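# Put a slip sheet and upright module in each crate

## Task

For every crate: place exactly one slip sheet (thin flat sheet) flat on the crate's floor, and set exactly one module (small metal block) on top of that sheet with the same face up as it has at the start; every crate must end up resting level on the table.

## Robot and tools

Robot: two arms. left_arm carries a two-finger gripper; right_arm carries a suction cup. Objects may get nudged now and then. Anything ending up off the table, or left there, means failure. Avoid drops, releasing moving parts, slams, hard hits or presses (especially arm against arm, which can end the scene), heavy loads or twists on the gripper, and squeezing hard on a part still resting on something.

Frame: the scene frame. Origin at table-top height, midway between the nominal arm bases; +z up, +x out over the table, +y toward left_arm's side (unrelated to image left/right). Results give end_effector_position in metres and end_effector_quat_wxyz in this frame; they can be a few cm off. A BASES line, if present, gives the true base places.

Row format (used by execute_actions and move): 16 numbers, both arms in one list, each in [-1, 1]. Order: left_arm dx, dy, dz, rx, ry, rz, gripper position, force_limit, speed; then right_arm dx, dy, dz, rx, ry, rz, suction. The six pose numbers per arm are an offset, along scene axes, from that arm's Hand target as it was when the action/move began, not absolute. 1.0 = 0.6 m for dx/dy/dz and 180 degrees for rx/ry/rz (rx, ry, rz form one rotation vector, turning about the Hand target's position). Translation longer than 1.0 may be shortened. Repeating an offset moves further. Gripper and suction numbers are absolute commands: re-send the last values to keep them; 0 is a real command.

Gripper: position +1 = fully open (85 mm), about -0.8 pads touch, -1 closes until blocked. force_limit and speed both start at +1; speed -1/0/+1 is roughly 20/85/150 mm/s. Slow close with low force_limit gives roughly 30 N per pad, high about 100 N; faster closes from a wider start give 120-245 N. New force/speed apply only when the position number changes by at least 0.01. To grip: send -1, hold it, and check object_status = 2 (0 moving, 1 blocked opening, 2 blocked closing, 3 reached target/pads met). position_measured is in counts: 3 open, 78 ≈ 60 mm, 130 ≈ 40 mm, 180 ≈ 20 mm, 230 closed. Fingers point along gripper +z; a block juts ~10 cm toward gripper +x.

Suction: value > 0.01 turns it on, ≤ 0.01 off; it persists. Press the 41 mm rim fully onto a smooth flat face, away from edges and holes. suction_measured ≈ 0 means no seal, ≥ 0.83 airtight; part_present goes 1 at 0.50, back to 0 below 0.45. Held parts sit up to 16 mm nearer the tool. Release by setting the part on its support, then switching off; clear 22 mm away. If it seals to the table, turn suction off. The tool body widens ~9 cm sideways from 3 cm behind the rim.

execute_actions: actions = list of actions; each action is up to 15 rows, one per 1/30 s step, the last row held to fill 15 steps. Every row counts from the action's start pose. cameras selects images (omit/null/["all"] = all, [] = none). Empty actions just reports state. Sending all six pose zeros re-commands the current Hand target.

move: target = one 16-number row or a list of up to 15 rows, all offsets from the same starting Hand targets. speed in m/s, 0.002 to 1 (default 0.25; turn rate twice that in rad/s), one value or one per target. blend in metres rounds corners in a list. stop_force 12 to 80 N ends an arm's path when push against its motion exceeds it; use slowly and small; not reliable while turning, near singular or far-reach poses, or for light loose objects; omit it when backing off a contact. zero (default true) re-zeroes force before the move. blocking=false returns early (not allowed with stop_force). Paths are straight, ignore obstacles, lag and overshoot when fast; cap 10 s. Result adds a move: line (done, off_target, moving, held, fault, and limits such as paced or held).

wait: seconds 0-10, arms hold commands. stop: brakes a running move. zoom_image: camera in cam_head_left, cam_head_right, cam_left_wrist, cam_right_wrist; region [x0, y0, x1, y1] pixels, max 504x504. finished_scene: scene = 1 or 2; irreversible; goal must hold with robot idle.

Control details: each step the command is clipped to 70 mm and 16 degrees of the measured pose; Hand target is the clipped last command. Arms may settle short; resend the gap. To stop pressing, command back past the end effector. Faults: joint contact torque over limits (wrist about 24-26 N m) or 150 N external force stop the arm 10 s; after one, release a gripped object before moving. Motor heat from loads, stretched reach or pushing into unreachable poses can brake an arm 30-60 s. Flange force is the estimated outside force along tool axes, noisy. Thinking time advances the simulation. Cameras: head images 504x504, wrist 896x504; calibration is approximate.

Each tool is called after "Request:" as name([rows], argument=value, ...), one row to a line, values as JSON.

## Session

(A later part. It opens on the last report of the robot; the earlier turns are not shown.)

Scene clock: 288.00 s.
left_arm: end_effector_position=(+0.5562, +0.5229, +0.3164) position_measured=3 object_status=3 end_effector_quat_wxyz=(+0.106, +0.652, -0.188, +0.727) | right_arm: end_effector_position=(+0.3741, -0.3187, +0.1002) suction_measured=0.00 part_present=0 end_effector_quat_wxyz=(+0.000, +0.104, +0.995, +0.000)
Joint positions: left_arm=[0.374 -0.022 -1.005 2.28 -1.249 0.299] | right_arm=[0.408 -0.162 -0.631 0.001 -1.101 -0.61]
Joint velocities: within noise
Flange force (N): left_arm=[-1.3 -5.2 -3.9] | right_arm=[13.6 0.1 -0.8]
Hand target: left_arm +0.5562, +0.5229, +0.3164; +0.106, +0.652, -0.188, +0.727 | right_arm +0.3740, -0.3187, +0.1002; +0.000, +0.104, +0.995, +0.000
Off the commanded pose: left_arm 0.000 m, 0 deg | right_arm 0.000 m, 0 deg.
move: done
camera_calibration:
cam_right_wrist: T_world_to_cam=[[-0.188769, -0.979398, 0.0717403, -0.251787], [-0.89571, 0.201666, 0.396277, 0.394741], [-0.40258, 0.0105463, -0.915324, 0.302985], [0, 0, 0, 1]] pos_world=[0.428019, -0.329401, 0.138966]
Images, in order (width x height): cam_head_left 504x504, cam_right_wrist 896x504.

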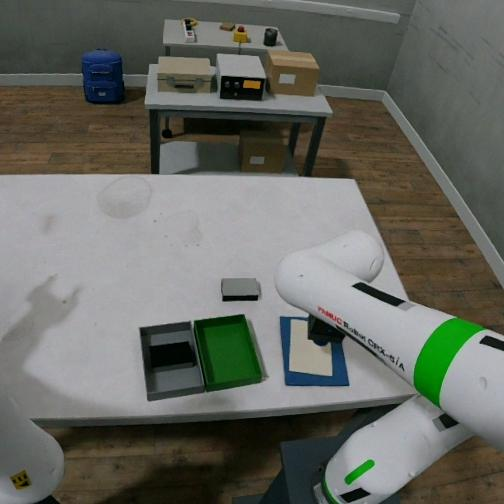

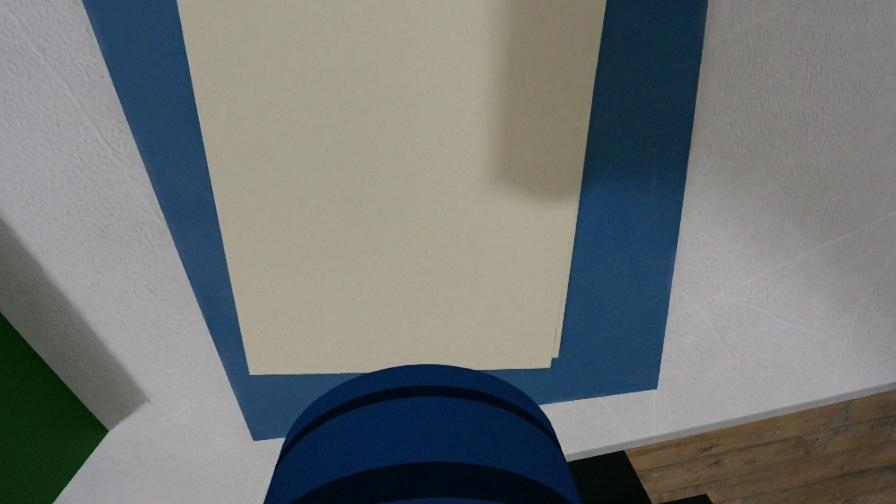

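Request:
move(target=[0,0,0,0,0,0,1,0,0,0.005,0.008,-0.11,0,0,-0.004,0], cameras=[])

Request:
move(target=[0,0,0,0,0,0,1,0,0,0,0,-0.06,0,0,0,1], speed=0.01, stop_force=12, cameras=["cam_right_wrist"])

Scene clock: 303.27 s.
left_arm: end_effector_position=(+0.5562, +0.5229, +0.3164) position_measured=3 object_status=3 end_effector_quat_wxyz=(+0.106, +0.652, -0.188, +0.727) | right_arm: end_effector_position=(+0.3770, -0.3138, +0.0341) suction_measured=0.00 part_present=0 end_effector_quat_wxyz=(+0.000, +0.110, +0.994, +0.000)
Joint positions: left_arm=[0.374 -0.022 -1.005 2.28 -1.249 0.299] | right_arm=[0.419 -0.043 -0.708 0 -0.905 -0.633]
Joint velocities: within noise
Flange force (N): left_arm=[-1.4 -5.3 -3.2] | right_arm=[13.8 -1.4 -2.4]
Hand target: left_arm +0.5562, +0.5229, +0.3164; +0.106, +0.652, -0.188, +0.727 | right_arm +0.3770, -0.3139, +0.0342; +0.000, +0.110, +0.994, +0.000
Off the commanded pose: left_arm 0.000 m, 0 deg | right_arm 0.000 m, 0 deg.
move: done
No camera images: "cameras" was empty.

Scene clock: 307.50 s.
left_arm: end_effector_position=(+0.5562, +0.5229, +0.3164) position_measured=3 object_status=3 end_effector_quat_wxyz=(+0.106, +0.652, -0.188, +0.727) | right_arm: end_effector_position=(+0.3770, -0.3139, -0.0018) suction_measured=0.94 part_present=1 end_effector_quat_wxyz=(+0.000, +0.110, +0.994, +0.000)
Joint positions: left_arm=[0.374 -0.022 -1.005 2.28 -1.249 0.299] | right_arm=[0.418 0.035 -0.743 0.001 -0.793 -0.633]
Joint velocities: within noise
Flange force (N): left_arm=[-1.4 -5.1 -2.9] | right_arm=[14.1 -0.2 -12.0]
Hand target: left_arm +0.5562, +0.5229, +0.3164; +0.106, +0.652, -0.188, +0.727 | right_arm +0.3770, -0.3139, -0.0018; +0.000, +0.110, +0.994, +0.000
Off the commanded pose: left_arm 0.000 m, 0 deg | right_arm 0.000 m, 0 deg.
move: done
camera_calibration:
cam_right_wrist: T_world_to_cam=[[-0.201087, -0.976946, 0.0717011, -0.233803], [-0.893064, 0.212912, 0.396365, 0.439402], [-0.402493, 0.0156701, -0.915289, 0.212245], [0, 0, 0, 1]] pos_world=[0.430826, -0.325292, 0.0368659]
Images, in order (width x height): cam_right_wrist 896x504.

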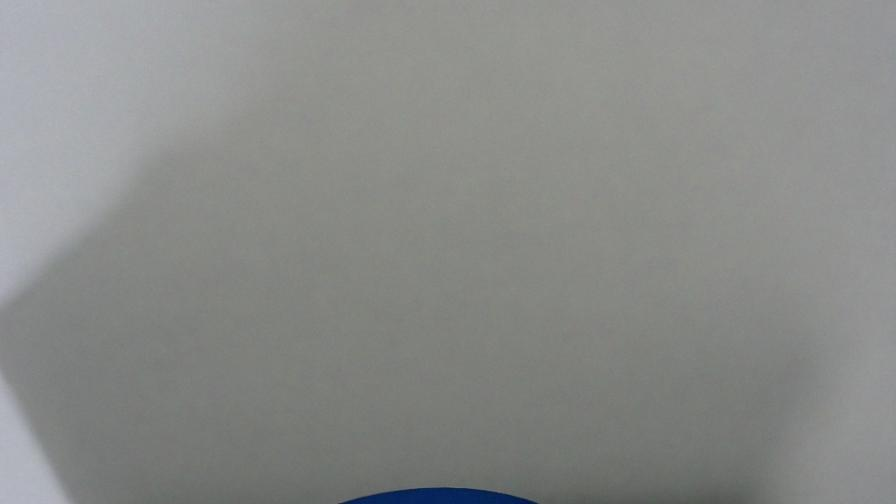

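Request:
move([
  [0,0,0,0,0,0,1,0,0,0,0,0.04,0,0,0,1],
  [0,0,0,0,0,0,1,0,0,0,0,0.22,0,0,0,1],
], speed=[0.03,0.12], cameras=["cam_right_wrist","cam_head_left"])

Request:
zoom_image(camera="cam_head_left", region=[240, 280, 380, 420])

Scene clock: 314.90 s.
left_arm: end_effector_position=(+0.5562, +0.5229, +0.3164) position_measured=3 object_status=3 end_effector_quat_wxyz=(+0.106, +0.652, -0.188, +0.727) | right_arm: end_effector_position=(+0.3770, -0.3140, +0.1302) suction_measured=0.94 part_present=1 end_effector_quat_wxyz=(+0.000, +0.110, +0.994, +0.000)
Joint positions: left_arm=[0.374 -0.022 -1.005 2.28 -1.249 0.299] | right_arm=[0.418 -0.19 -0.578 0.001 -1.183 -0.633]
Joint velocities: within noise
Flange force (N): left_arm=[-1.3 -4.8 -3.0] | right_arm=[14.1 1.7 -0.4]
Hand target: left_arm +0.5562, +0.5229, +0.3164; +0.106, +0.652, -0.188, +0.727 | right_arm +0.3770, -0.3139, +0.1302; +0.000, +0.110, +0.994, +0.000
Off the commanded pose: left_arm 0.000 m, 0 deg | right_arm 0.000 m, 0 deg.
move: done
camera_calibration:
cam_right_wrist: T_world_to_cam=[[-0.201014, -0.976948, 0.0718824, -0.243331], [-0.89308, 0.212918, 0.396326, 0.387097], [-0.402494, 0.0154701, -0.915292, 0.332999], [0, 0, 0, 1]] pos_world=[0.430826, -0.325293, 0.168866]
Images, in order (width x height): cam_head_left 504x504, cam_right_wrist 896x504.

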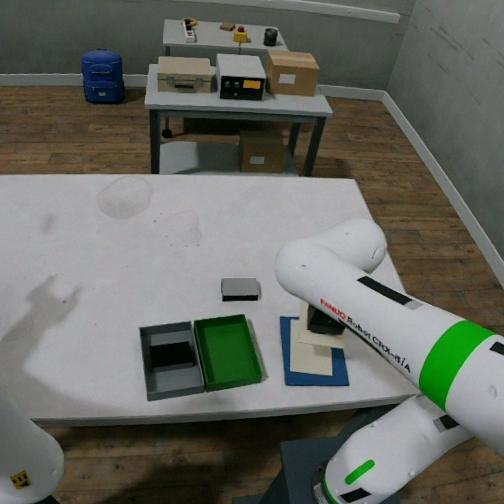

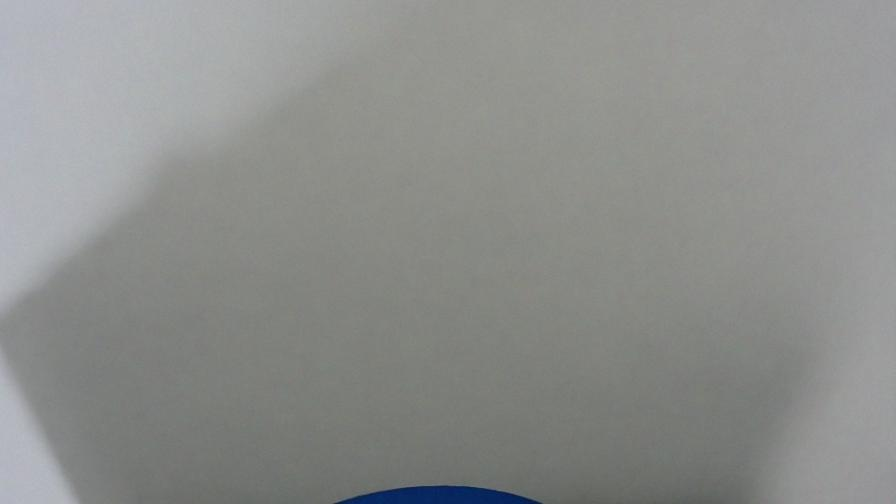

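Scaled by 3.600.

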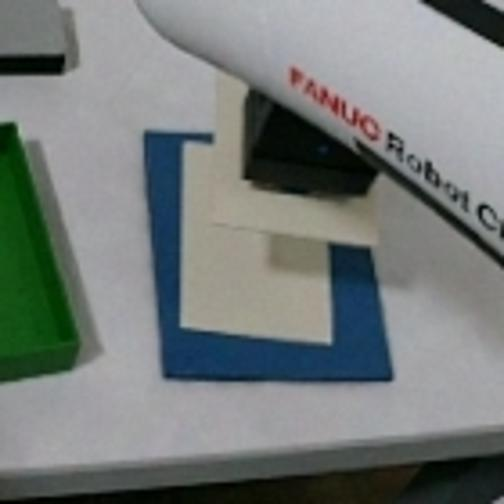

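Request:
move([
  [0,0,0,0,0,0,1,0,0,-0.008,0.367,0,0,0,0.1117,1],
  [0,0,0,0,0,0,1,0,0,-0.008,0.367,-0.117,0,0,0.1117,1],
], speed=0.15, cameras=["cam_head_right","cam_head_left"])

Request:
zoom_image(camera="cam_head_left", region=[120, 280, 280, 420])

Scene clock: 349.70 s.
left_arm: end_effector_position=(+0.5562, +0.5229, +0.3164) position_measured=3 object_status=3 end_effector_quat_wxyz=(+0.106, +0.652, -0.188, +0.727) | right_arm: end_effector_position=(+0.3722, -0.0936, +0.0600) suction_measured=0.94 part_present=1 end_effector_quat_wxyz=(+0.000, -0.065, +0.998, +0.000)
Joint positions: left_arm=[0.374 -0.022 -1.005 2.28 -1.249 0.299] | right_arm=[0.92 0.079 -0.51 0 -0.981 -0.784]
Joint velocities: within noise
Flange force (N): left_arm=[-1.7 -4.6 -3.0] | right_arm=[12.4 -3.1 -3.1]
Hand target: left_arm +0.5562, +0.5229, +0.3164; +0.106, +0.652, -0.188, +0.727 | right_arm +0.3722, -0.0937, +0.0600; +0.000, -0.065, +0.998, +0.000
Off the commanded pose: left_arm 0.000 m, 0 deg | right_arm 0.000 m, 0 deg.
move: done
Images, in order (width x height): cam_head_left 504x504, cam_head_right 504x504.

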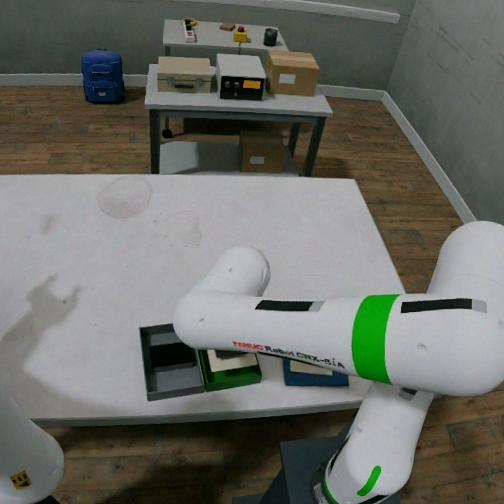

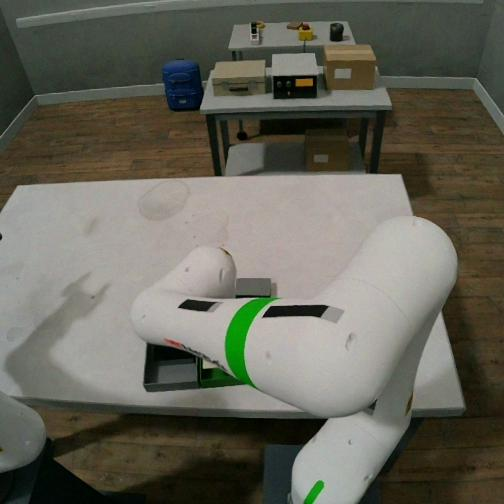

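Scaled by 3.150.

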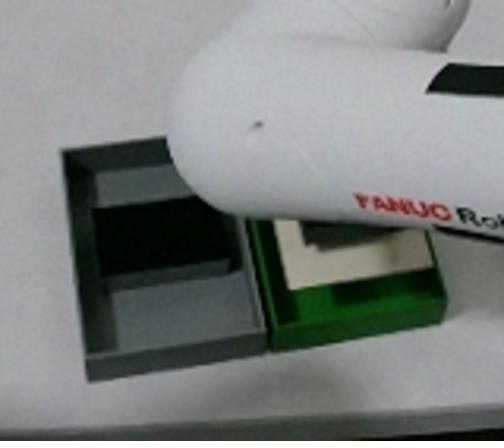

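Request:
move(target=[0,0,0,0,0,0,1,0,0,0,0,-0.045,0,0,0,1], speed=0.05, cameras=["cam_head_right","cam_head_left"])

Request:
zoom_image(camera="cam_head_left", region=[180, 330, 280, 400])

Request:
zoom_image(camera="cam_head_right", region=[180, 330, 280, 400])

Scene clock: 367.73 s.
left_arm: end_effector_position=(+0.5562, +0.5229, +0.3164) position_measured=3 object_status=3 end_effector_quat_wxyz=(+0.106, +0.652, -0.188, +0.727) | right_arm: end_effector_position=(+0.3722, -0.0937, +0.0330) suction_measured=0.94 part_present=1 end_effector_quat_wxyz=(+0.000, -0.065, +0.998, +0.000)
Joint positions: left_arm=[0.374 -0.022 -1.005 2.28 -1.249 0.299] | right_arm=[0.92 0.123 -0.537 0.001 -0.909 -0.784]
Joint velocities: within noise
Flange force (N): left_arm=[-1.7 -5.0 -3.0] | right_arm=[13.2 -3.6 -3.0]
Hand target: left_arm +0.5562, +0.5229, +0.3164; +0.106, +0.652, -0.188, +0.727 | right_arm +0.3722, -0.0937, +0.0330; +0.000, -0.065, +0.998, +0.000
Off the commanded pose: left_arm 0.000 m, 0 deg | right_arm 0.000 m, 0 deg.
move: done
Images, in order (width x height): cam_head_left 504x504, cam_head_right 504x504.

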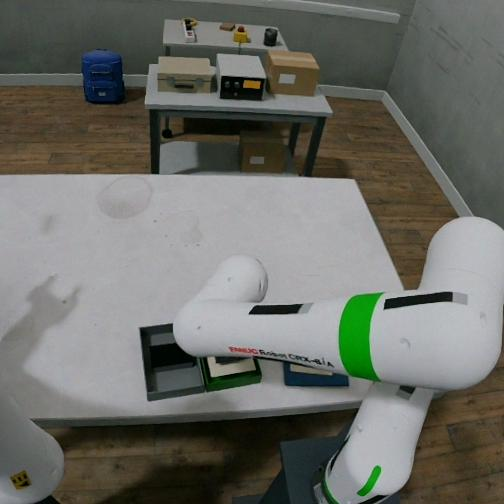

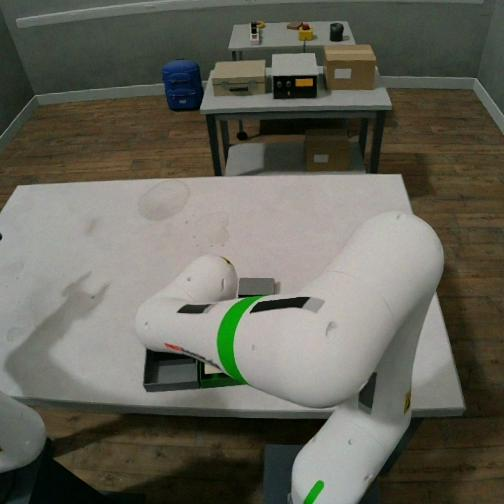

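Scaled by 5.040.

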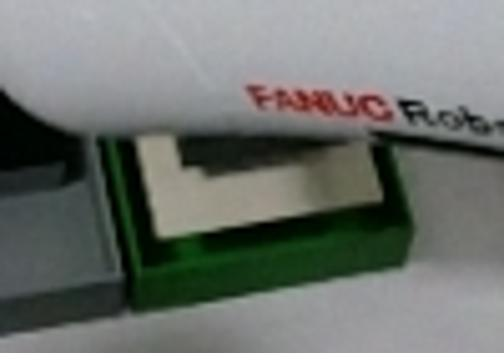

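Scaled by 5.040.

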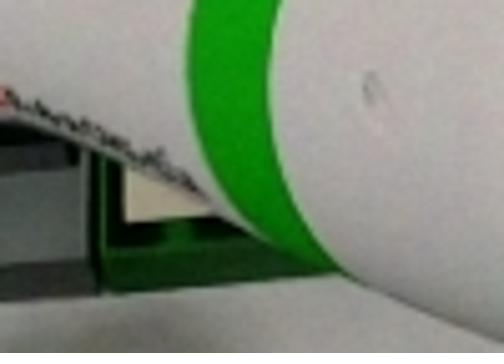

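Request:
move(target=[0,0,0,0,0,0,1,0,0,-0.003,0,-0.074,0,0,0,1], speed=0.015, stop_force=12, cameras=["cam_head_left"])

Request:
zoom_image(camera="cam_head_left", region=[180, 330, 280, 400])

Scene clock: 382.10 s.
left_arm: end_effector_position=(+0.5562, +0.5229, +0.3164) position_measured=3 object_status=3 end_effector_quat_wxyz=(+0.106, +0.652, -0.188, +0.727) | right_arm: end_effector_position=(+0.3705, -0.0936, -0.0113) suction_measured=0.94 part_present=1 end_effector_quat_wxyz=(+0.000, -0.065, +0.998, +0.000)
Joint positions: left_arm=[0.374 -0.022 -1.005 2.28 -1.249 0.299] | right_arm=[0.924 0.204 -0.577 0.001 -0.789 -0.788]
Joint velocities: within noise
Flange force (N): left_arm=[-1.5 -5.0 -3.1] | right_arm=[16.2 -4.3 -28.0]
Hand target: left_arm +0.5562, +0.5229, +0.3164; +0.106, +0.652, -0.188, +0.727 | right_arm +0.3705, -0.0936, -0.0113; +0.000, -0.065, +0.998, +0.000
Off the commanded pose: left_arm 0.000 m, 0 deg | right_arm 0.000 m, 0 deg.
move: contact (right_arm)
Images, in order (width x height): cam_head_left 504x504.

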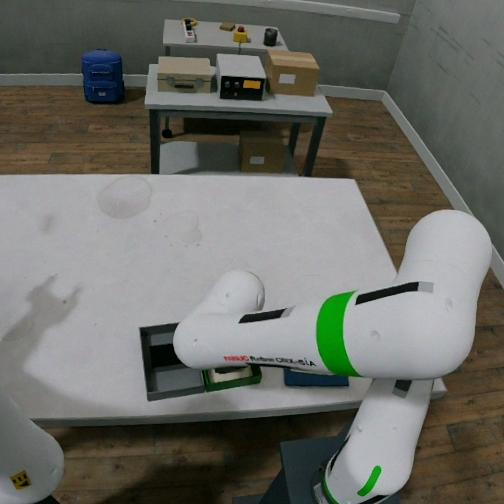

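Scaled by 5.040.

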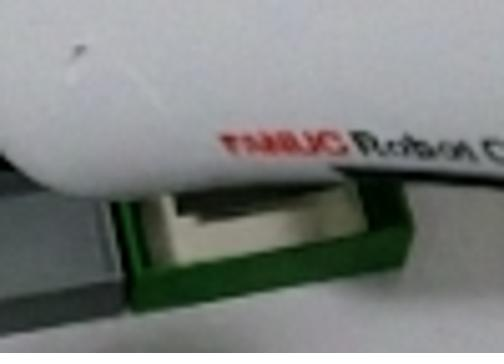

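Request:
execute_actions([
  [[0,0,0,0,0,0,1,0,0,0,0,0.003,0,0,0,0]],
], cameras=[])

Request:
move([
  [0,0,0,0,0,0,1,0,0,0,0,0.06,0,0,0,0],
  [0,0,0,0,0,0,1,0,0,0,0,0.22,0,0,0,0],
], speed=[0.04,0.2], cameras=["cam_right_wrist","cam_head_left"])

Scene clock: 388.10 s.
left_arm: end_effector_position=(+0.5562, +0.5229, +0.3164) position_measured=3 object_status=3 end_effector_quat_wxyz=(+0.106, +0.652, -0.188, +0.727) | right_arm: end_effector_position=(+0.3705, -0.0936, -0.0095) suction_measured=0.00 part_present=0 end_effector_quat_wxyz=(+0.000, -0.065, +0.998, +0.000)
Joint positions: left_arm=[0.374 -0.022 -1.005 2.28 -1.249 0.299] | right_arm=[0.924 0.2 -0.576 0.001 -0.794 -0.788]
Joint velocities: within noise
Flange force (N): left_arm=[-2.0 -5.1 -3.1] | right_arm=[13.5 -4.1 -21.1]
Hand target: left_arm +0.5562, +0.5229, +0.3164; +0.106, +0.652, -0.188, +0.727 | right_arm +0.3705, -0.0936, -0.0095; +0.000, -0.065, +0.998, +0.000
Off the commanded pose: left_arm 0.000 m, 0 deg | right_arm 0.000 m, 0 deg.
No camera images: "cameras" was empty.

Scene clock: 389.90 s.
left_arm: end_effector_position=(+0.5562, +0.5229, +0.3164) position_measured=3 object_status=3 end_effector_quat_wxyz=(+0.106, +0.652, -0.188, +0.727) | right_arm: end_effector_position=(+0.3705, -0.0937, +0.1225) suction_measured=0.00 part_present=0 end_effector_quat_wxyz=(+0.000, -0.065, +0.998, +0.000)
Joint positions: left_arm=[0.374 -0.022 -1.005 2.28 -1.249 0.299] | right_arm=[0.924 -0.008 -0.434 0.001 -1.145 -0.788]
Joint velocities: within noise
Flange force (N): left_arm=[-1.4 -4.4 -3.2] | right_arm=[13.2 -3.7 0.1]
Hand target: left_arm +0.5562, +0.5229, +0.3164; +0.106, +0.652, -0.188, +0.727 | right_arm +0.3705, -0.0936, +0.1225; +0.000, -0.065, +0.998, +0.000
Off the commanded pose: left_arm 0.000 m, 0 deg | right_arm 0.000 m, 0 deg.
move: done
camera_calibration:
cam_right_wrist: T_world_to_cam=[[0.146933, -0.986542, 0.071738, -0.158715], [-0.911909, -0.107008, 0.396197, 0.314444], [-0.383188, -0.123633, -0.915359, 0.29984], [0, 0, 0, 1]] pos_world=[0.42496, -0.0858609, 0.161266]
Images, in order (width x height): cam_head_left 504x504, cam_right_wrist 896x504.

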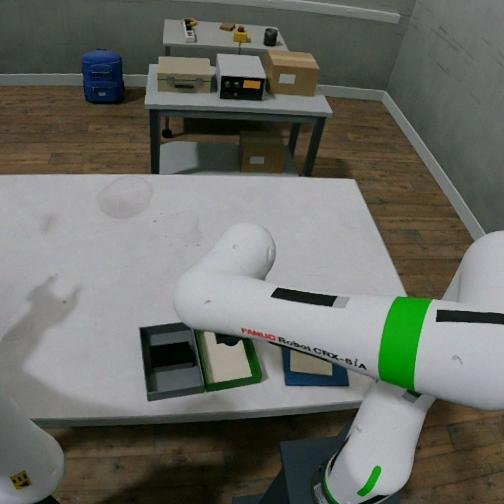

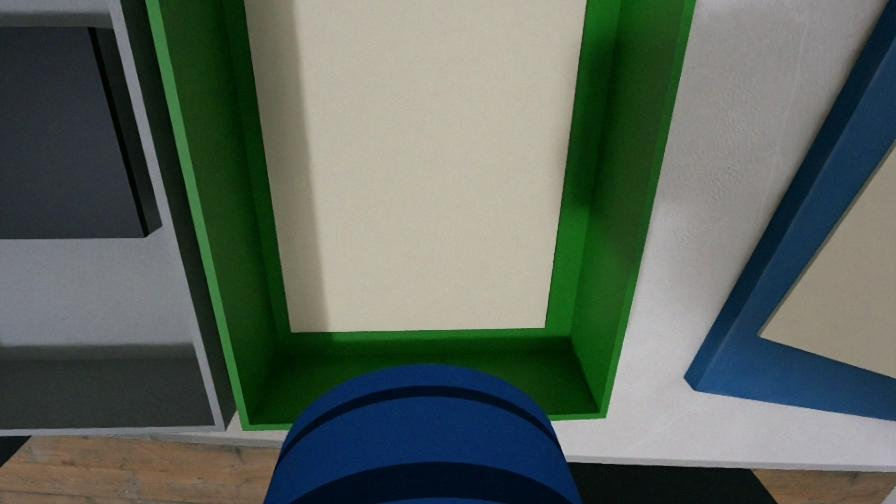

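Request:
move(target=[0,0,0,0,0,0,1,0,0,0.041,0.239,0.03,0,0,0,0], cameras=["cam_right_wrist"])

Scene clock: 396.47 s.
left_arm: end_effector_position=(+0.5562, +0.5229, +0.3164) position_measured=3 object_status=3 end_effector_quat_wxyz=(+0.106, +0.652, -0.188, +0.727) | right_arm: end_effector_position=(+0.3951, +0.0498, +0.1406) suction_measured=0.00 part_present=0 end_effector_quat_wxyz=(+0.000, -0.065, +0.998, +0.000)
Joint positions: left_arm=[0.374 -0.022 -1.005 2.28 -1.249 0.299] | right_arm=[1.056 0.247 -0.102 0.001 -1.221 -0.92]
Joint velocities: left_arm=[within noise] | right_arm=[0 -0.002 -0.001 -0.005 0.001 0]
Flange force (N): left_arm=[-1.7 -5.5 -4.0] | right_arm=[13.7 -8.5 -0.7]
Hand target: left_arm +0.5562, +0.5229, +0.3164; +0.106, +0.652, -0.188, +0.727 | right_arm +0.3951, +0.0498, +0.1405; +0.000, -0.065, +0.998, +0.000
Off the commanded pose: left_arm 0.000 m, 0 deg | right_arm 0.000 m, 0 deg.
move: done
camera_calibration:
cam_right_wrist: T_world_to_cam=[[0.147103, -0.986522, 0.071655, -0.0221068], [-0.911896, -0.1072, 0.396173, 0.34498], [-0.383152, -0.12362, -0.915375, 0.343524], [0, 0, 0, 1]] pos_world=[0.44946, 0.0576395, 0.179366]
Images, in order (width x height): cam_right_wrist 896x504.

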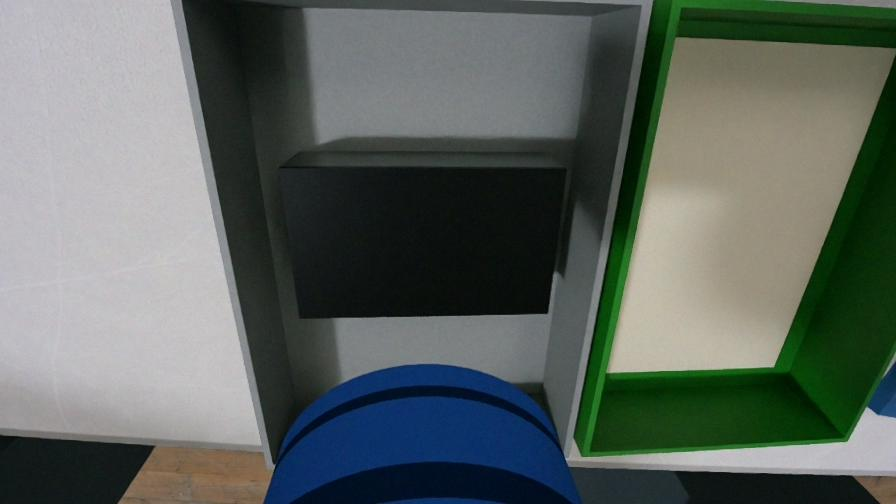

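Request:
move(target=[0,0,0,0,0,0,1,0,0,-0.0135,-0.007,-0.155,0,0,0,0], cameras=[])

Request:
move(target=[0,0,0,0,0,0,1,0,0,0,0,-0.06,0,0,0,1], speed=0.012, stop_force=12, cameras=["cam_right_wrist"])

Request:
move([
  [0,0,0,0,0,0,1,0,0,0,0,0.05,0,0,0,1],
  [0,0,0,0,0,0,1,0,0,0,0,0.13,0,0,0,1],
], speed=[0.04,0.15], cameras=["cam_right_wrist","cam_head_left"])

Scene clock: 436.20 s.
left_arm: end_effector_position=(+0.5562, +0.5229, +0.3164) position_measured=3 object_status=3 end_effector_quat_wxyz=(+0.106, +0.652, -0.188, +0.727) | right_arm: end_effector_position=(+0.3870, +0.0456, +0.0476) suction_measured=0.00 part_present=0 end_effector_quat_wxyz=(+0.000, -0.065, +0.998, +0.000)
Joint positions: left_arm=[0.374 -0.022 -1.005 2.28 -1.249 0.299] | right_arm=[1.066 0.329 -0.237 0.001 -1.004 -0.93]
Joint velocities: within noise
Flange force (N): left_arm=[-1.7 -4.6 -2.9] | right_arm=[12.7 -7.8 -4.2]
Hand target: left_arm +0.5562, +0.5229, +0.3164; +0.106, +0.652, -0.188, +0.727 | right_arm +0.3870, +0.0456, +0.0475; +0.000, -0.065, +0.998, +0.000
Off the commanded pose: left_arm 0.000 m, 0 deg | right_arm 0.000 m, 0 deg.
move: done
No camera images: "cameras" was empty.

Scene clock: 439.27 s.
left_arm: end_effector_position=(+0.5562, +0.5229, +0.3164) position_measured=3 object_status=3 end_effector_quat_wxyz=(+0.106, +0.652, -0.188, +0.727) | right_arm: end_effector_position=(+0.3870, +0.0456, +0.0178) suction_measured=1.00 part_present=1 end_effector_quat_wxyz=(+0.000, -0.065, +0.998, +0.000)
Joint positions: left_arm=[0.374 -0.022 -1.005 2.28 -1.249 0.299] | right_arm=[1.066 0.371 -0.261 0.001 -0.937 -0.93]
Joint velocities: within noise
Flange force (N): left_arm=[-1.7 -5.4 -3.1] | right_arm=[20.4 -8.9 -33.7]
Hand target: left_arm +0.5562, +0.5229, +0.3164; +0.106, +0.652, -0.188, +0.727 | right_arm +0.3870, +0.0456, +0.0178; +0.000, -0.065, +0.998, +0.000 (not the last commanded pose)
Off the commanded pose: left_arm 0.000 m, 0 deg | right_arm 0.006 m, 0 deg.
move: contact (right_arm)
camera_calibration:
cam_right_wrist: T_world_to_cam=[[0.147026, -0.986547, 0.0714749, -0.0162276], [-0.911905, -0.107201, 0.396154, 0.385889], [-0.383162, -0.123423, -0.915398, 0.227527], [0, 0, 0, 1]] pos_world=[0.44146, 0.0534407, 0.0565658]
Images, in order (width x height): cam_right_wrist 896x504.

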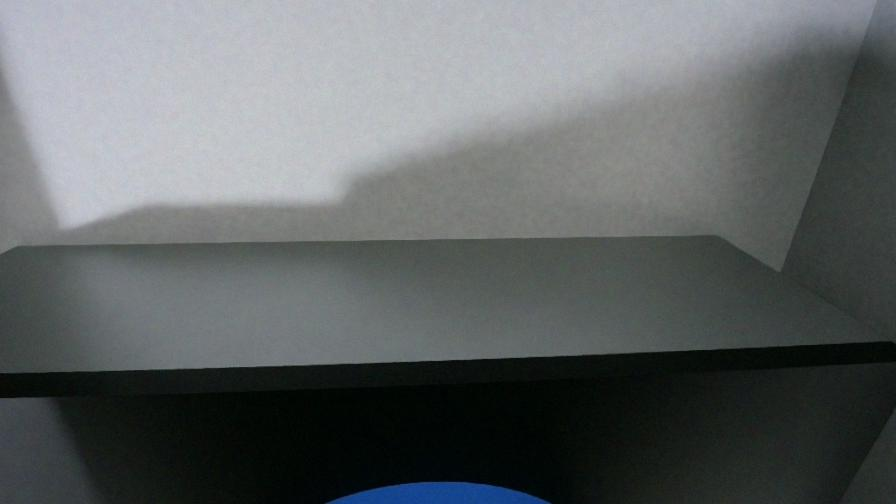

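Scene clock: 440.70 s.
left_arm: end_effector_position=(+0.5562, +0.5229, +0.3164) position_measured=3 object_status=3 end_effector_quat_wxyz=(+0.106, +0.652, -0.188, +0.727) | right_arm: end_effector_position=(+0.3870, +0.0456, +0.0958) suction_measured=1.00 part_present=1 end_effector_quat_wxyz=(+0.000, -0.065, +0.998, +0.000)
Joint positions: left_arm=[0.374 -0.022 -1.005 2.28 -1.249 0.299] | right_arm=[1.066 0.27 -0.186 0.001 -1.114 -0.93]
Joint velocities: within noise
Flange force (N): left_arm=[-1.6 -4.9 -3.1] | right_arm=[13.9 -8.4 -0.4]
Hand target: left_arm +0.5562, +0.5229, +0.3164; +0.106, +0.652, -0.188, +0.727 | right_arm +0.3870, +0.0456, +0.0958; +0.000, -0.065, +0.998, +0.000
Off the commanded pose: left_arm 0.000 m, 0 deg | right_arm 0.000 m, 0 deg.
move: done
camera_calibration:
cam_right_wrist: T_world_to_cam=[[0.146905, -0.986569, 0.0714217, -0.0217402], [-0.911922, -0.107112, 0.396138, 0.354995], [-0.383167, -0.123326, -0.915409, 0.298926], [0, 0, 0, 1]] pos_world=[0.44146, 0.0534411, 0.134566]
Images, in order (width x height): cam_head_left 504x504, cam_right_wrist 896x504.

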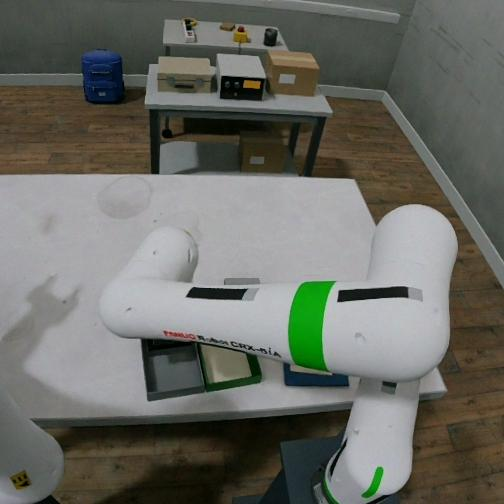

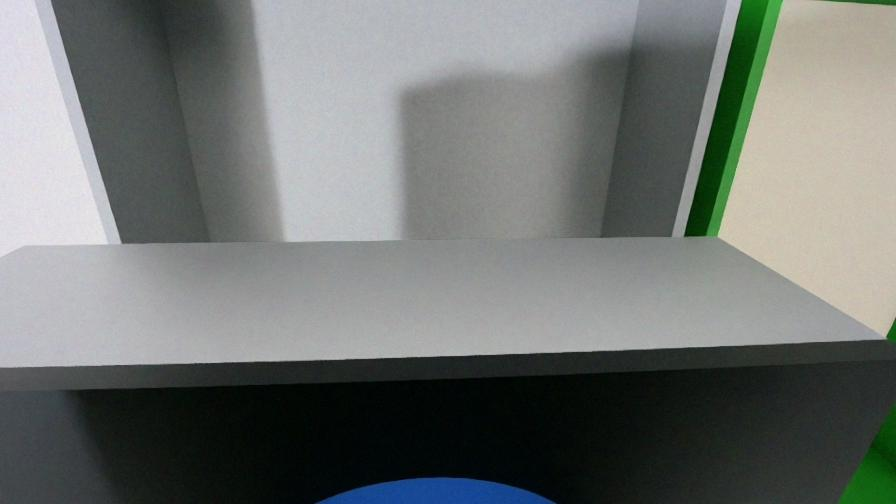

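Request:
move([
  [0,0,0,0,0,0,1,0,0,0.0223,-0.2252,0.02,0,0,0.5,1],
  [0,0,0,0,0,0,1,0,0,0.0223,-0.2252,-0.083,0,0,0.5,1],
], speed=[0.4,0.1], cameras=["cam_head_right","cam_head_left","cam_right_wrist"])

Request:
zoom_image(camera="cam_head_left", region=[180, 310, 280, 400])

Scene clock: 452.40 s.
left_arm: end_effector_position=(+0.5562, +0.5229, +0.3164) position_measured=3 object_status=3 end_effector_quat_wxyz=(+0.106, +0.652, -0.188, +0.727) | right_arm: end_effector_position=(+0.4004, -0.0895, +0.0460) suction_measured=1.00 part_present=1 end_effector_quat_wxyz=(+0.000, +0.751, -0.660, +0.000)
Joint positions: left_arm=[0.374 -0.022 -1.005 2.28 -1.249 0.299] | right_arm=[0.872 0.163 -0.453 -0.001 -0.954 0.836]
Joint velocities: within noise
Flange force (N): left_arm=[-1.9 -5.4 -3.2] | right_arm=[3.0 13.4 -1.7]
Hand target: left_arm +0.5562, +0.5229, +0.3164; +0.106, +0.652, -0.188, +0.727 | right_arm +0.4004, -0.0895, +0.0460; +0.000, +0.751, -0.660, +0.000
Off the commanded pose: left_arm 0.000 m, 0 deg | right_arm 0.000 m, 0 deg.
move: done
camera_calibration:
cam_right_wrist: T_world_to_cam=[[0.986571, 0.146885, 0.0714303, -0.388195], [0.10709, -0.911925, 0.396136, -0.107572], [0.123326, -0.383167, -0.915409, 0.0157566], [0, 0, 0, 1]] pos_world=[0.392559, -0.0350402, 0.0847658]
Images, in order (width x height): cam_head_left 504x504, cam_head_right 504x504, cam_right_wrist 896x504.

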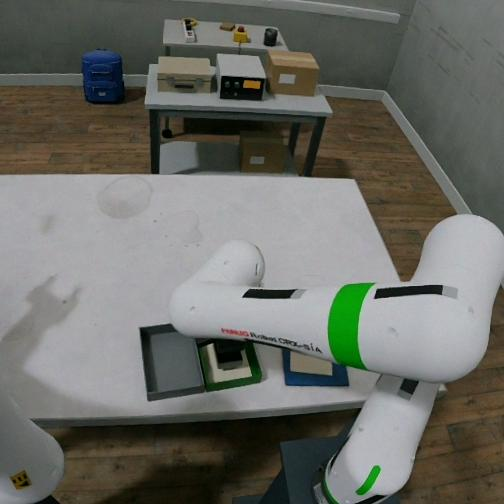

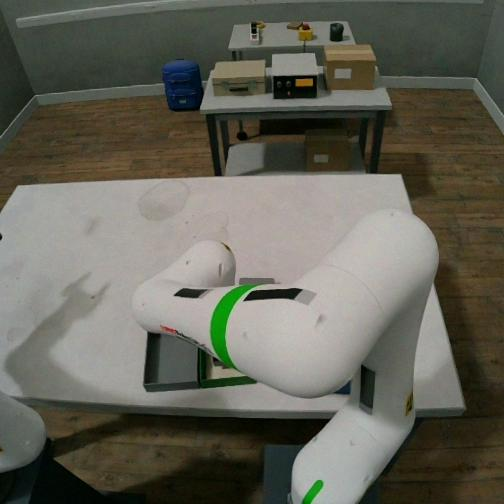

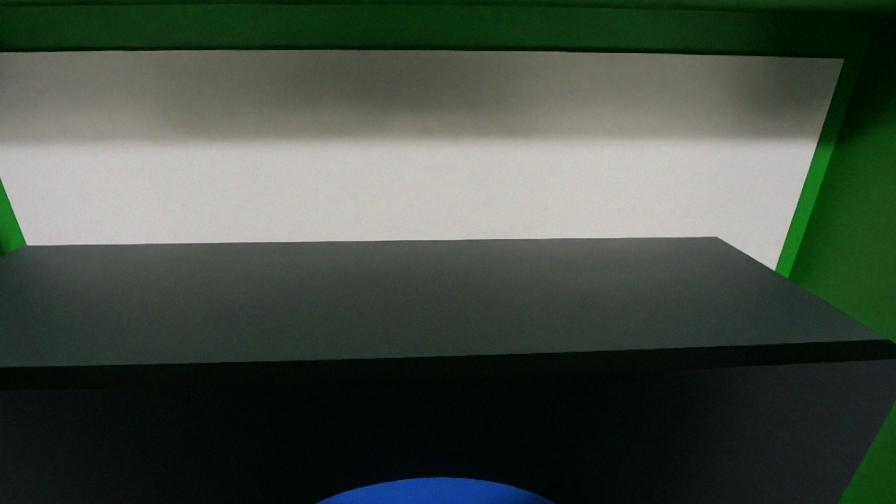

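Scaled by 5.040.

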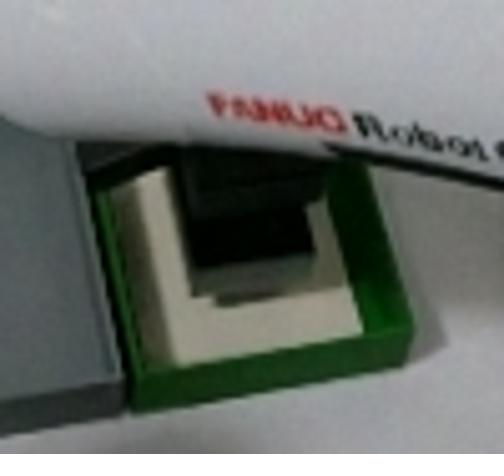

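Request:
move(target=[0,0,0,0,0,0,1,0,0,0,0,-0.06,0,0,0,1], speed=0.012, stop_force=12, cameras=["cam_right_wrist"])

Request:
execute_actions([
  [[0,0,0,0,0,0,1,0,0,0,0,0,0,0,0,0]],
], cameras=[])

Request:
move([
  [0,0,0,0,0,0,1,0,0,0,0,0.06,0,0,0,0],
  [0,0,0,0,0,0,1,0,0,0,0,0.2,0,0,0,0],
], speed=[0.04,0.2], cameras=["cam_right_wrist","cam_head_left"])

Scene clock: 464.57 s.
left_arm: end_effector_position=(+0.5562, +0.5229, +0.3164) position_measured=3 object_status=3 end_effector_quat_wxyz=(+0.106, +0.652, -0.188, +0.727) | right_arm: end_effector_position=(+0.4005, -0.0894, +0.0196) suction_measured=1.00 part_present=1 end_effector_quat_wxyz=(+0.000, +0.751, -0.660, +0.000)
Joint positions: left_arm=[0.374 -0.022 -1.005 2.28 -1.249 0.299] | right_arm=[0.872 0.207 -0.477 -0.001 -0.886 0.836]
Joint velocities: within noise
Flange force (N): left_arm=[-1.7 -5.1 -3.0] | right_arm=[3.6 16.3 -32.7]
Hand target: left_arm +0.5562, +0.5229, +0.3164; +0.106, +0.652, -0.188, +0.727 | right_arm +0.4005, -0.0894, +0.0196; +0.000, +0.751, -0.660, +0.000 (not the last commanded pose)
Off the commanded pose: left_arm 0.000 m, 0 deg | right_arm 0.010 m, 0 deg.
move: contact (right_arm)
camera_calibration:
cam_right_wrist: T_world_to_cam=[[0.986533, 0.147, 0.0717168, -0.386408], [0.107093, -0.911949, 0.396082, -0.097123], [0.123626, -0.383067, -0.91541, -0.00853707], [0, 0, 0, 1]] pos_world=[0.392661, -0.0350397, 0.0583656]
Images, in order (width x height): cam_right_wrist 896x504.

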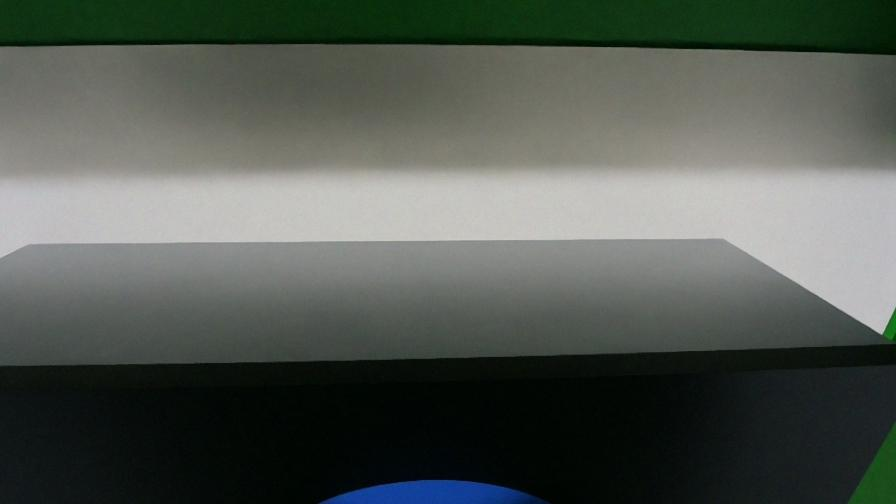

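Scene clock: 465.27 s.
left_arm: end_effector_position=(+0.5562, +0.5229, +0.3164) position_measured=3 object_status=3 end_effector_quat_wxyz=(+0.106, +0.652, -0.188, +0.727) | right_arm: end_effector_position=(+0.4005, -0.0894, +0.0196) suction_measured=0.00 part_present=0 end_effector_quat_wxyz=(+0.000, +0.751, -0.660, +0.000)
Joint positions: left_arm=[0.374 -0.022 -1.005 2.28 -1.249 0.299] | right_arm=[0.872 0.207 -0.477 -0.001 -0.886 0.836]
Joint velocities: within noise
Flange force (N): left_arm=[-1.5 -4.7 -3.1] | right_arm=[3.0 18.6 -51.5]
Hand target: left_arm +0.5562, +0.5229, +0.3164; +0.106, +0.652, -0.188, +0.727 | right_arm +0.4005, -0.0894, +0.0196; +0.000, +0.751, -0.660, +0.000
Off the commanded pose: left_arm 0.000 m, 0 deg | right_arm 0.000 m, 0 deg.
No camera images: "cameras" was empty.

Scene clock: 467.00 s.
left_arm: end_effector_position=(+0.5562, +0.5229, +0.3164) position_measured=3 object_status=3 end_effector_quat_wxyz=(+0.106, +0.652, -0.188, +0.727) | right_arm: end_effector_position=(+0.4006, -0.0896, +0.1396) suction_measured=0.00 part_present=0 end_effector_quat_wxyz=(+0.000, +0.751, -0.660, +0.000)
Joint positions: left_arm=[0.374 -0.022 -1.005 2.28 -1.249 0.299] | right_arm=[0.872 0.045 -0.337 -0.001 -1.189 0.836]
Joint velocities: left_arm=[within noise] | right_arm=[0.001 -0.001 0.001 -0.006 -0.002 -0.001]
Flange force (N): left_arm=[-1.8 -4.9 -2.9] | right_arm=[3.8 13.9 -0.4]
Hand target: left_arm +0.5562, +0.5229, +0.3164; +0.106, +0.652, -0.188, +0.727 | right_arm +0.4005, -0.0894, +0.1396; +0.000, +0.751, -0.660, +0.000
Off the commanded pose: left_arm 0.000 m, 0 deg | right_arm 0.000 m, 0 deg.
move: done
camera_calibration:
cam_right_wrist: T_world_to_cam=[[0.98653, 0.146973, 0.0718117, -0.395115], [0.107003, -0.911869, 0.39629, -0.144755], [0.123727, -0.383268, -0.915313, 0.101197], [0, 0, 0, 1]] pos_world=[0.392761, -0.0351409, 0.178366]
Images, in order (width x height): cam_head_left 504x504, cam_right_wrist 896x504.

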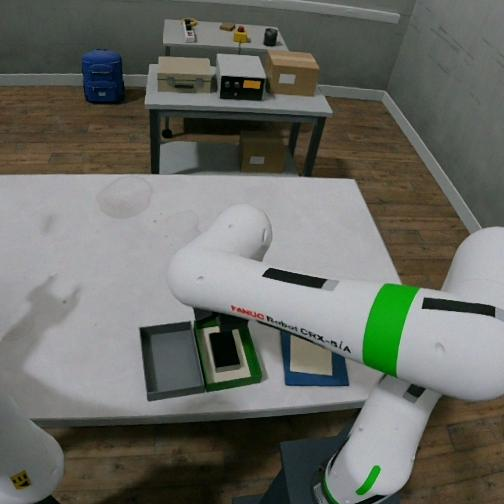

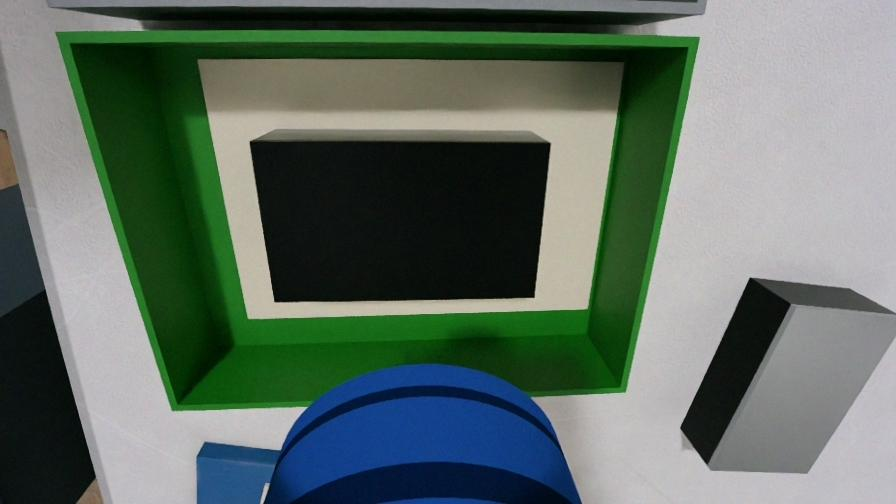

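Request:
move(target=[0,0,0,0,0,0,1,0,0,-0.044,-0.382,-0.04,0,0,-0.6117,0], speed=0.45, cameras=["cam_right_wrist"])

Scene clock: 476.30 s.
left_arm: end_effector_position=(+0.5562, +0.5229, +0.3164) position_measured=3 object_status=3 end_effector_quat_wxyz=(+0.106, +0.652, -0.188, +0.727) | right_arm: end_effector_position=(+0.3741, -0.3186, +0.1156) suction_measured=0.00 part_present=0 end_effector_quat_wxyz=(+0.001, +0.110, +0.994, +0.000)
Joint positions: left_arm=[0.374 -0.022 -1.005 2.28 -1.249 0.299] | right_arm=[0.409 -0.182 -0.608 0.001 -1.144 -0.623]
Joint velocities: within noise
Flange force (N): left_arm=[-1.7 -5.4 -3.2] | right_arm=[14.1 -0.1 -0.3]
Hand target: left_arm +0.5562, +0.5229, +0.3164; +0.106, +0.652, -0.188, +0.727 | right_arm +0.3741, -0.3186, +0.1156; +0.001, +0.110, +0.994, +0.000
Off the commanded pose: left_arm 0.000 m, 0 deg | right_arm 0.000 m, 0 deg.
move: done
camera_calibration:
cam_right_wrist: T_world_to_cam=[[-0.201029, -0.976965, 0.0716009, -0.247438], [-0.893207, 0.212823, 0.39609, 0.391226], [-0.402205, 0.0156713, -0.915416, 0.318555], [0, 0, 0, 1]] pos_world=[0.427828, -0.329992, 0.154366]
Images, in order (width x height): cam_right_wrist 896x504.

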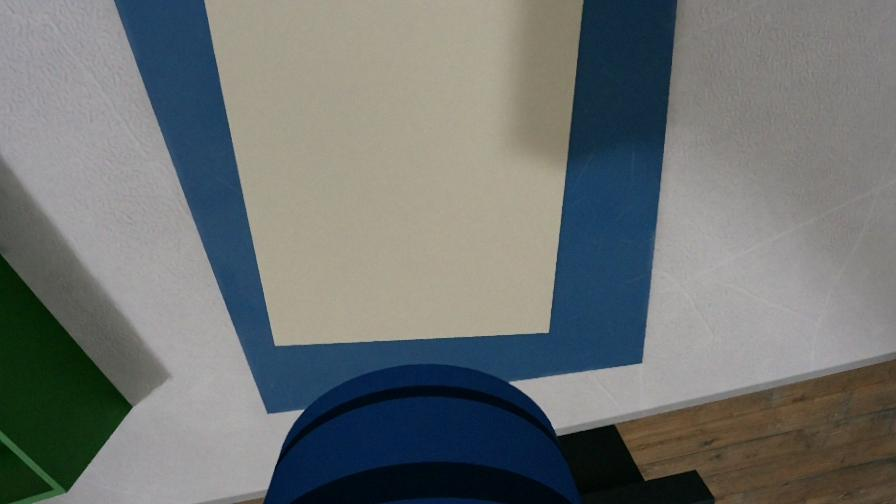

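Request:
move(target=[0,0,0,0,0,0,1,0,0,0.008,0.004,-0.136,0,0,0.0094,0], cameras=[])

Request:
move(target=[0,0,0,0,0,0,1,0,0,0,0,-0.062,0,0,0,1], speed=0.012, stop_force=12, cameras=[])

Request:
move([
  [0,0,0,0,0,0,1,0,0,0,0,0.04,0,0,0,1],
  [0,0,0,0,0,0,1,0,0,0,0,0.2,0,0,0,1],
], speed=[0.03,0.12], cameras=["cam_head_left"])

Scene clock: 494.50 s.
left_arm: end_effector_position=(+0.5562, +0.5229, +0.3164) position_measured=3 object_status=3 end_effector_quat_wxyz=(+0.106, +0.652, -0.188, +0.727) | right_arm: end_effector_position=(+0.3788, -0.3162, +0.0339) suction_measured=0.00 part_present=0 end_effector_quat_wxyz=(+0.000, +0.096, +0.995, +0.000)
Joint positions: left_arm=[0.374 -0.022 -1.005 2.28 -1.249 0.299] | right_arm=[0.41 -0.038 -0.704 0 -0.903 -0.595]
Joint velocities: within noise
Flange force (N): left_arm=[-1.4 -4.8 -3.1] | right_arm=[13.0 -0.7 -3.9]
Hand target: left_arm +0.5562, +0.5229, +0.3164; +0.106, +0.652, -0.188, +0.727 | right_arm +0.3789, -0.3162, +0.0340; +0.001, +0.096, +0.995, +0.000
Off the commanded pose: left_arm 0.000 m, 0 deg | right_arm 0.000 m, 0 deg.
move: done
No camera images: "cameras" was empty.

Scene clock: 498.20 s.
left_arm: end_effector_position=(+0.5562, +0.5229, +0.3164) position_measured=3 object_status=3 end_effector_quat_wxyz=(+0.106, +0.652, -0.188, +0.727) | right_arm: end_effector_position=(+0.3789, -0.3162, -0.0032) suction_measured=0.94 part_present=1 end_effector_quat_wxyz=(+0.001, +0.096, +0.995, +0.000)
Joint positions: left_arm=[0.374 -0.022 -1.005 2.28 -1.249 0.299] | right_arm=[0.41 0.042 -0.74 0.001 -0.788 -0.595]
Joint velocities: within noise
Flange force (N): left_arm=[-1.4 -5.0 -3.0] | right_arm=[15.0 -0.3 -7.0]
Hand target: left_arm +0.5562, +0.5229, +0.3164; +0.106, +0.652, -0.188, +0.727 | right_arm +0.3789, -0.3162, -0.0032; +0.001, +0.096, +0.995, +0.000
Off the commanded pose: left_arm 0.000 m, 0 deg | right_arm 0.000 m, 0 deg.
move: done
No camera images: "cameras" was empty.

Scene clock: 500.17 s.
left_arm: end_effector_position=(+0.5562, +0.5229, +0.3164) position_measured=3 object_status=3 end_effector_quat_wxyz=(+0.106, +0.652, -0.188, +0.727) | right_arm: end_effector_position=(+0.3789, -0.3163, +0.1168) suction_measured=0.94 part_present=1 end_effector_quat_wxyz=(+0.001, +0.096, +0.995, +0.000)
Joint positions: left_arm=[0.374 -0.022 -1.005 2.28 -1.249 0.299] | right_arm=[0.409 -0.17 -0.595 0.001 -1.145 -0.595]
Joint velocities: within noise
Flange force (N): left_arm=[-1.2 -4.3 -3.0] | right_arm=[14.0 2.5 0.5]
Hand target: left_arm +0.5562, +0.5229, +0.3164; +0.106, +0.652, -0.188, +0.727 | right_arm +0.3789, -0.3162, +0.1168; +0.001, +0.096, +0.995, +0.000
Off the commanded pose: left_arm 0.000 m, 0 deg | right_arm 0.000 m, 0 deg.
move: done
Images, in order (width x height): cam_head_left 504x504.

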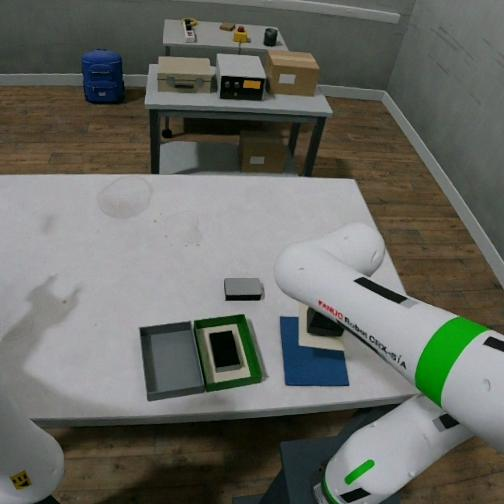

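Request:
zoom_image(camera="cam_head_left", region=[130, 305, 270, 405])

Scaled by 3.600.

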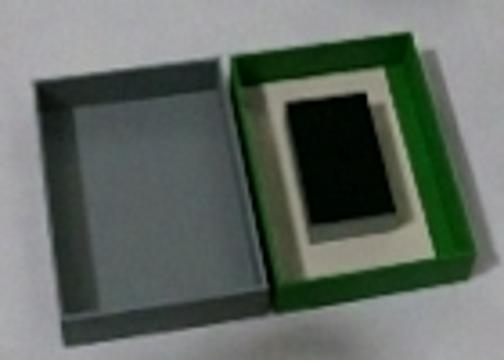

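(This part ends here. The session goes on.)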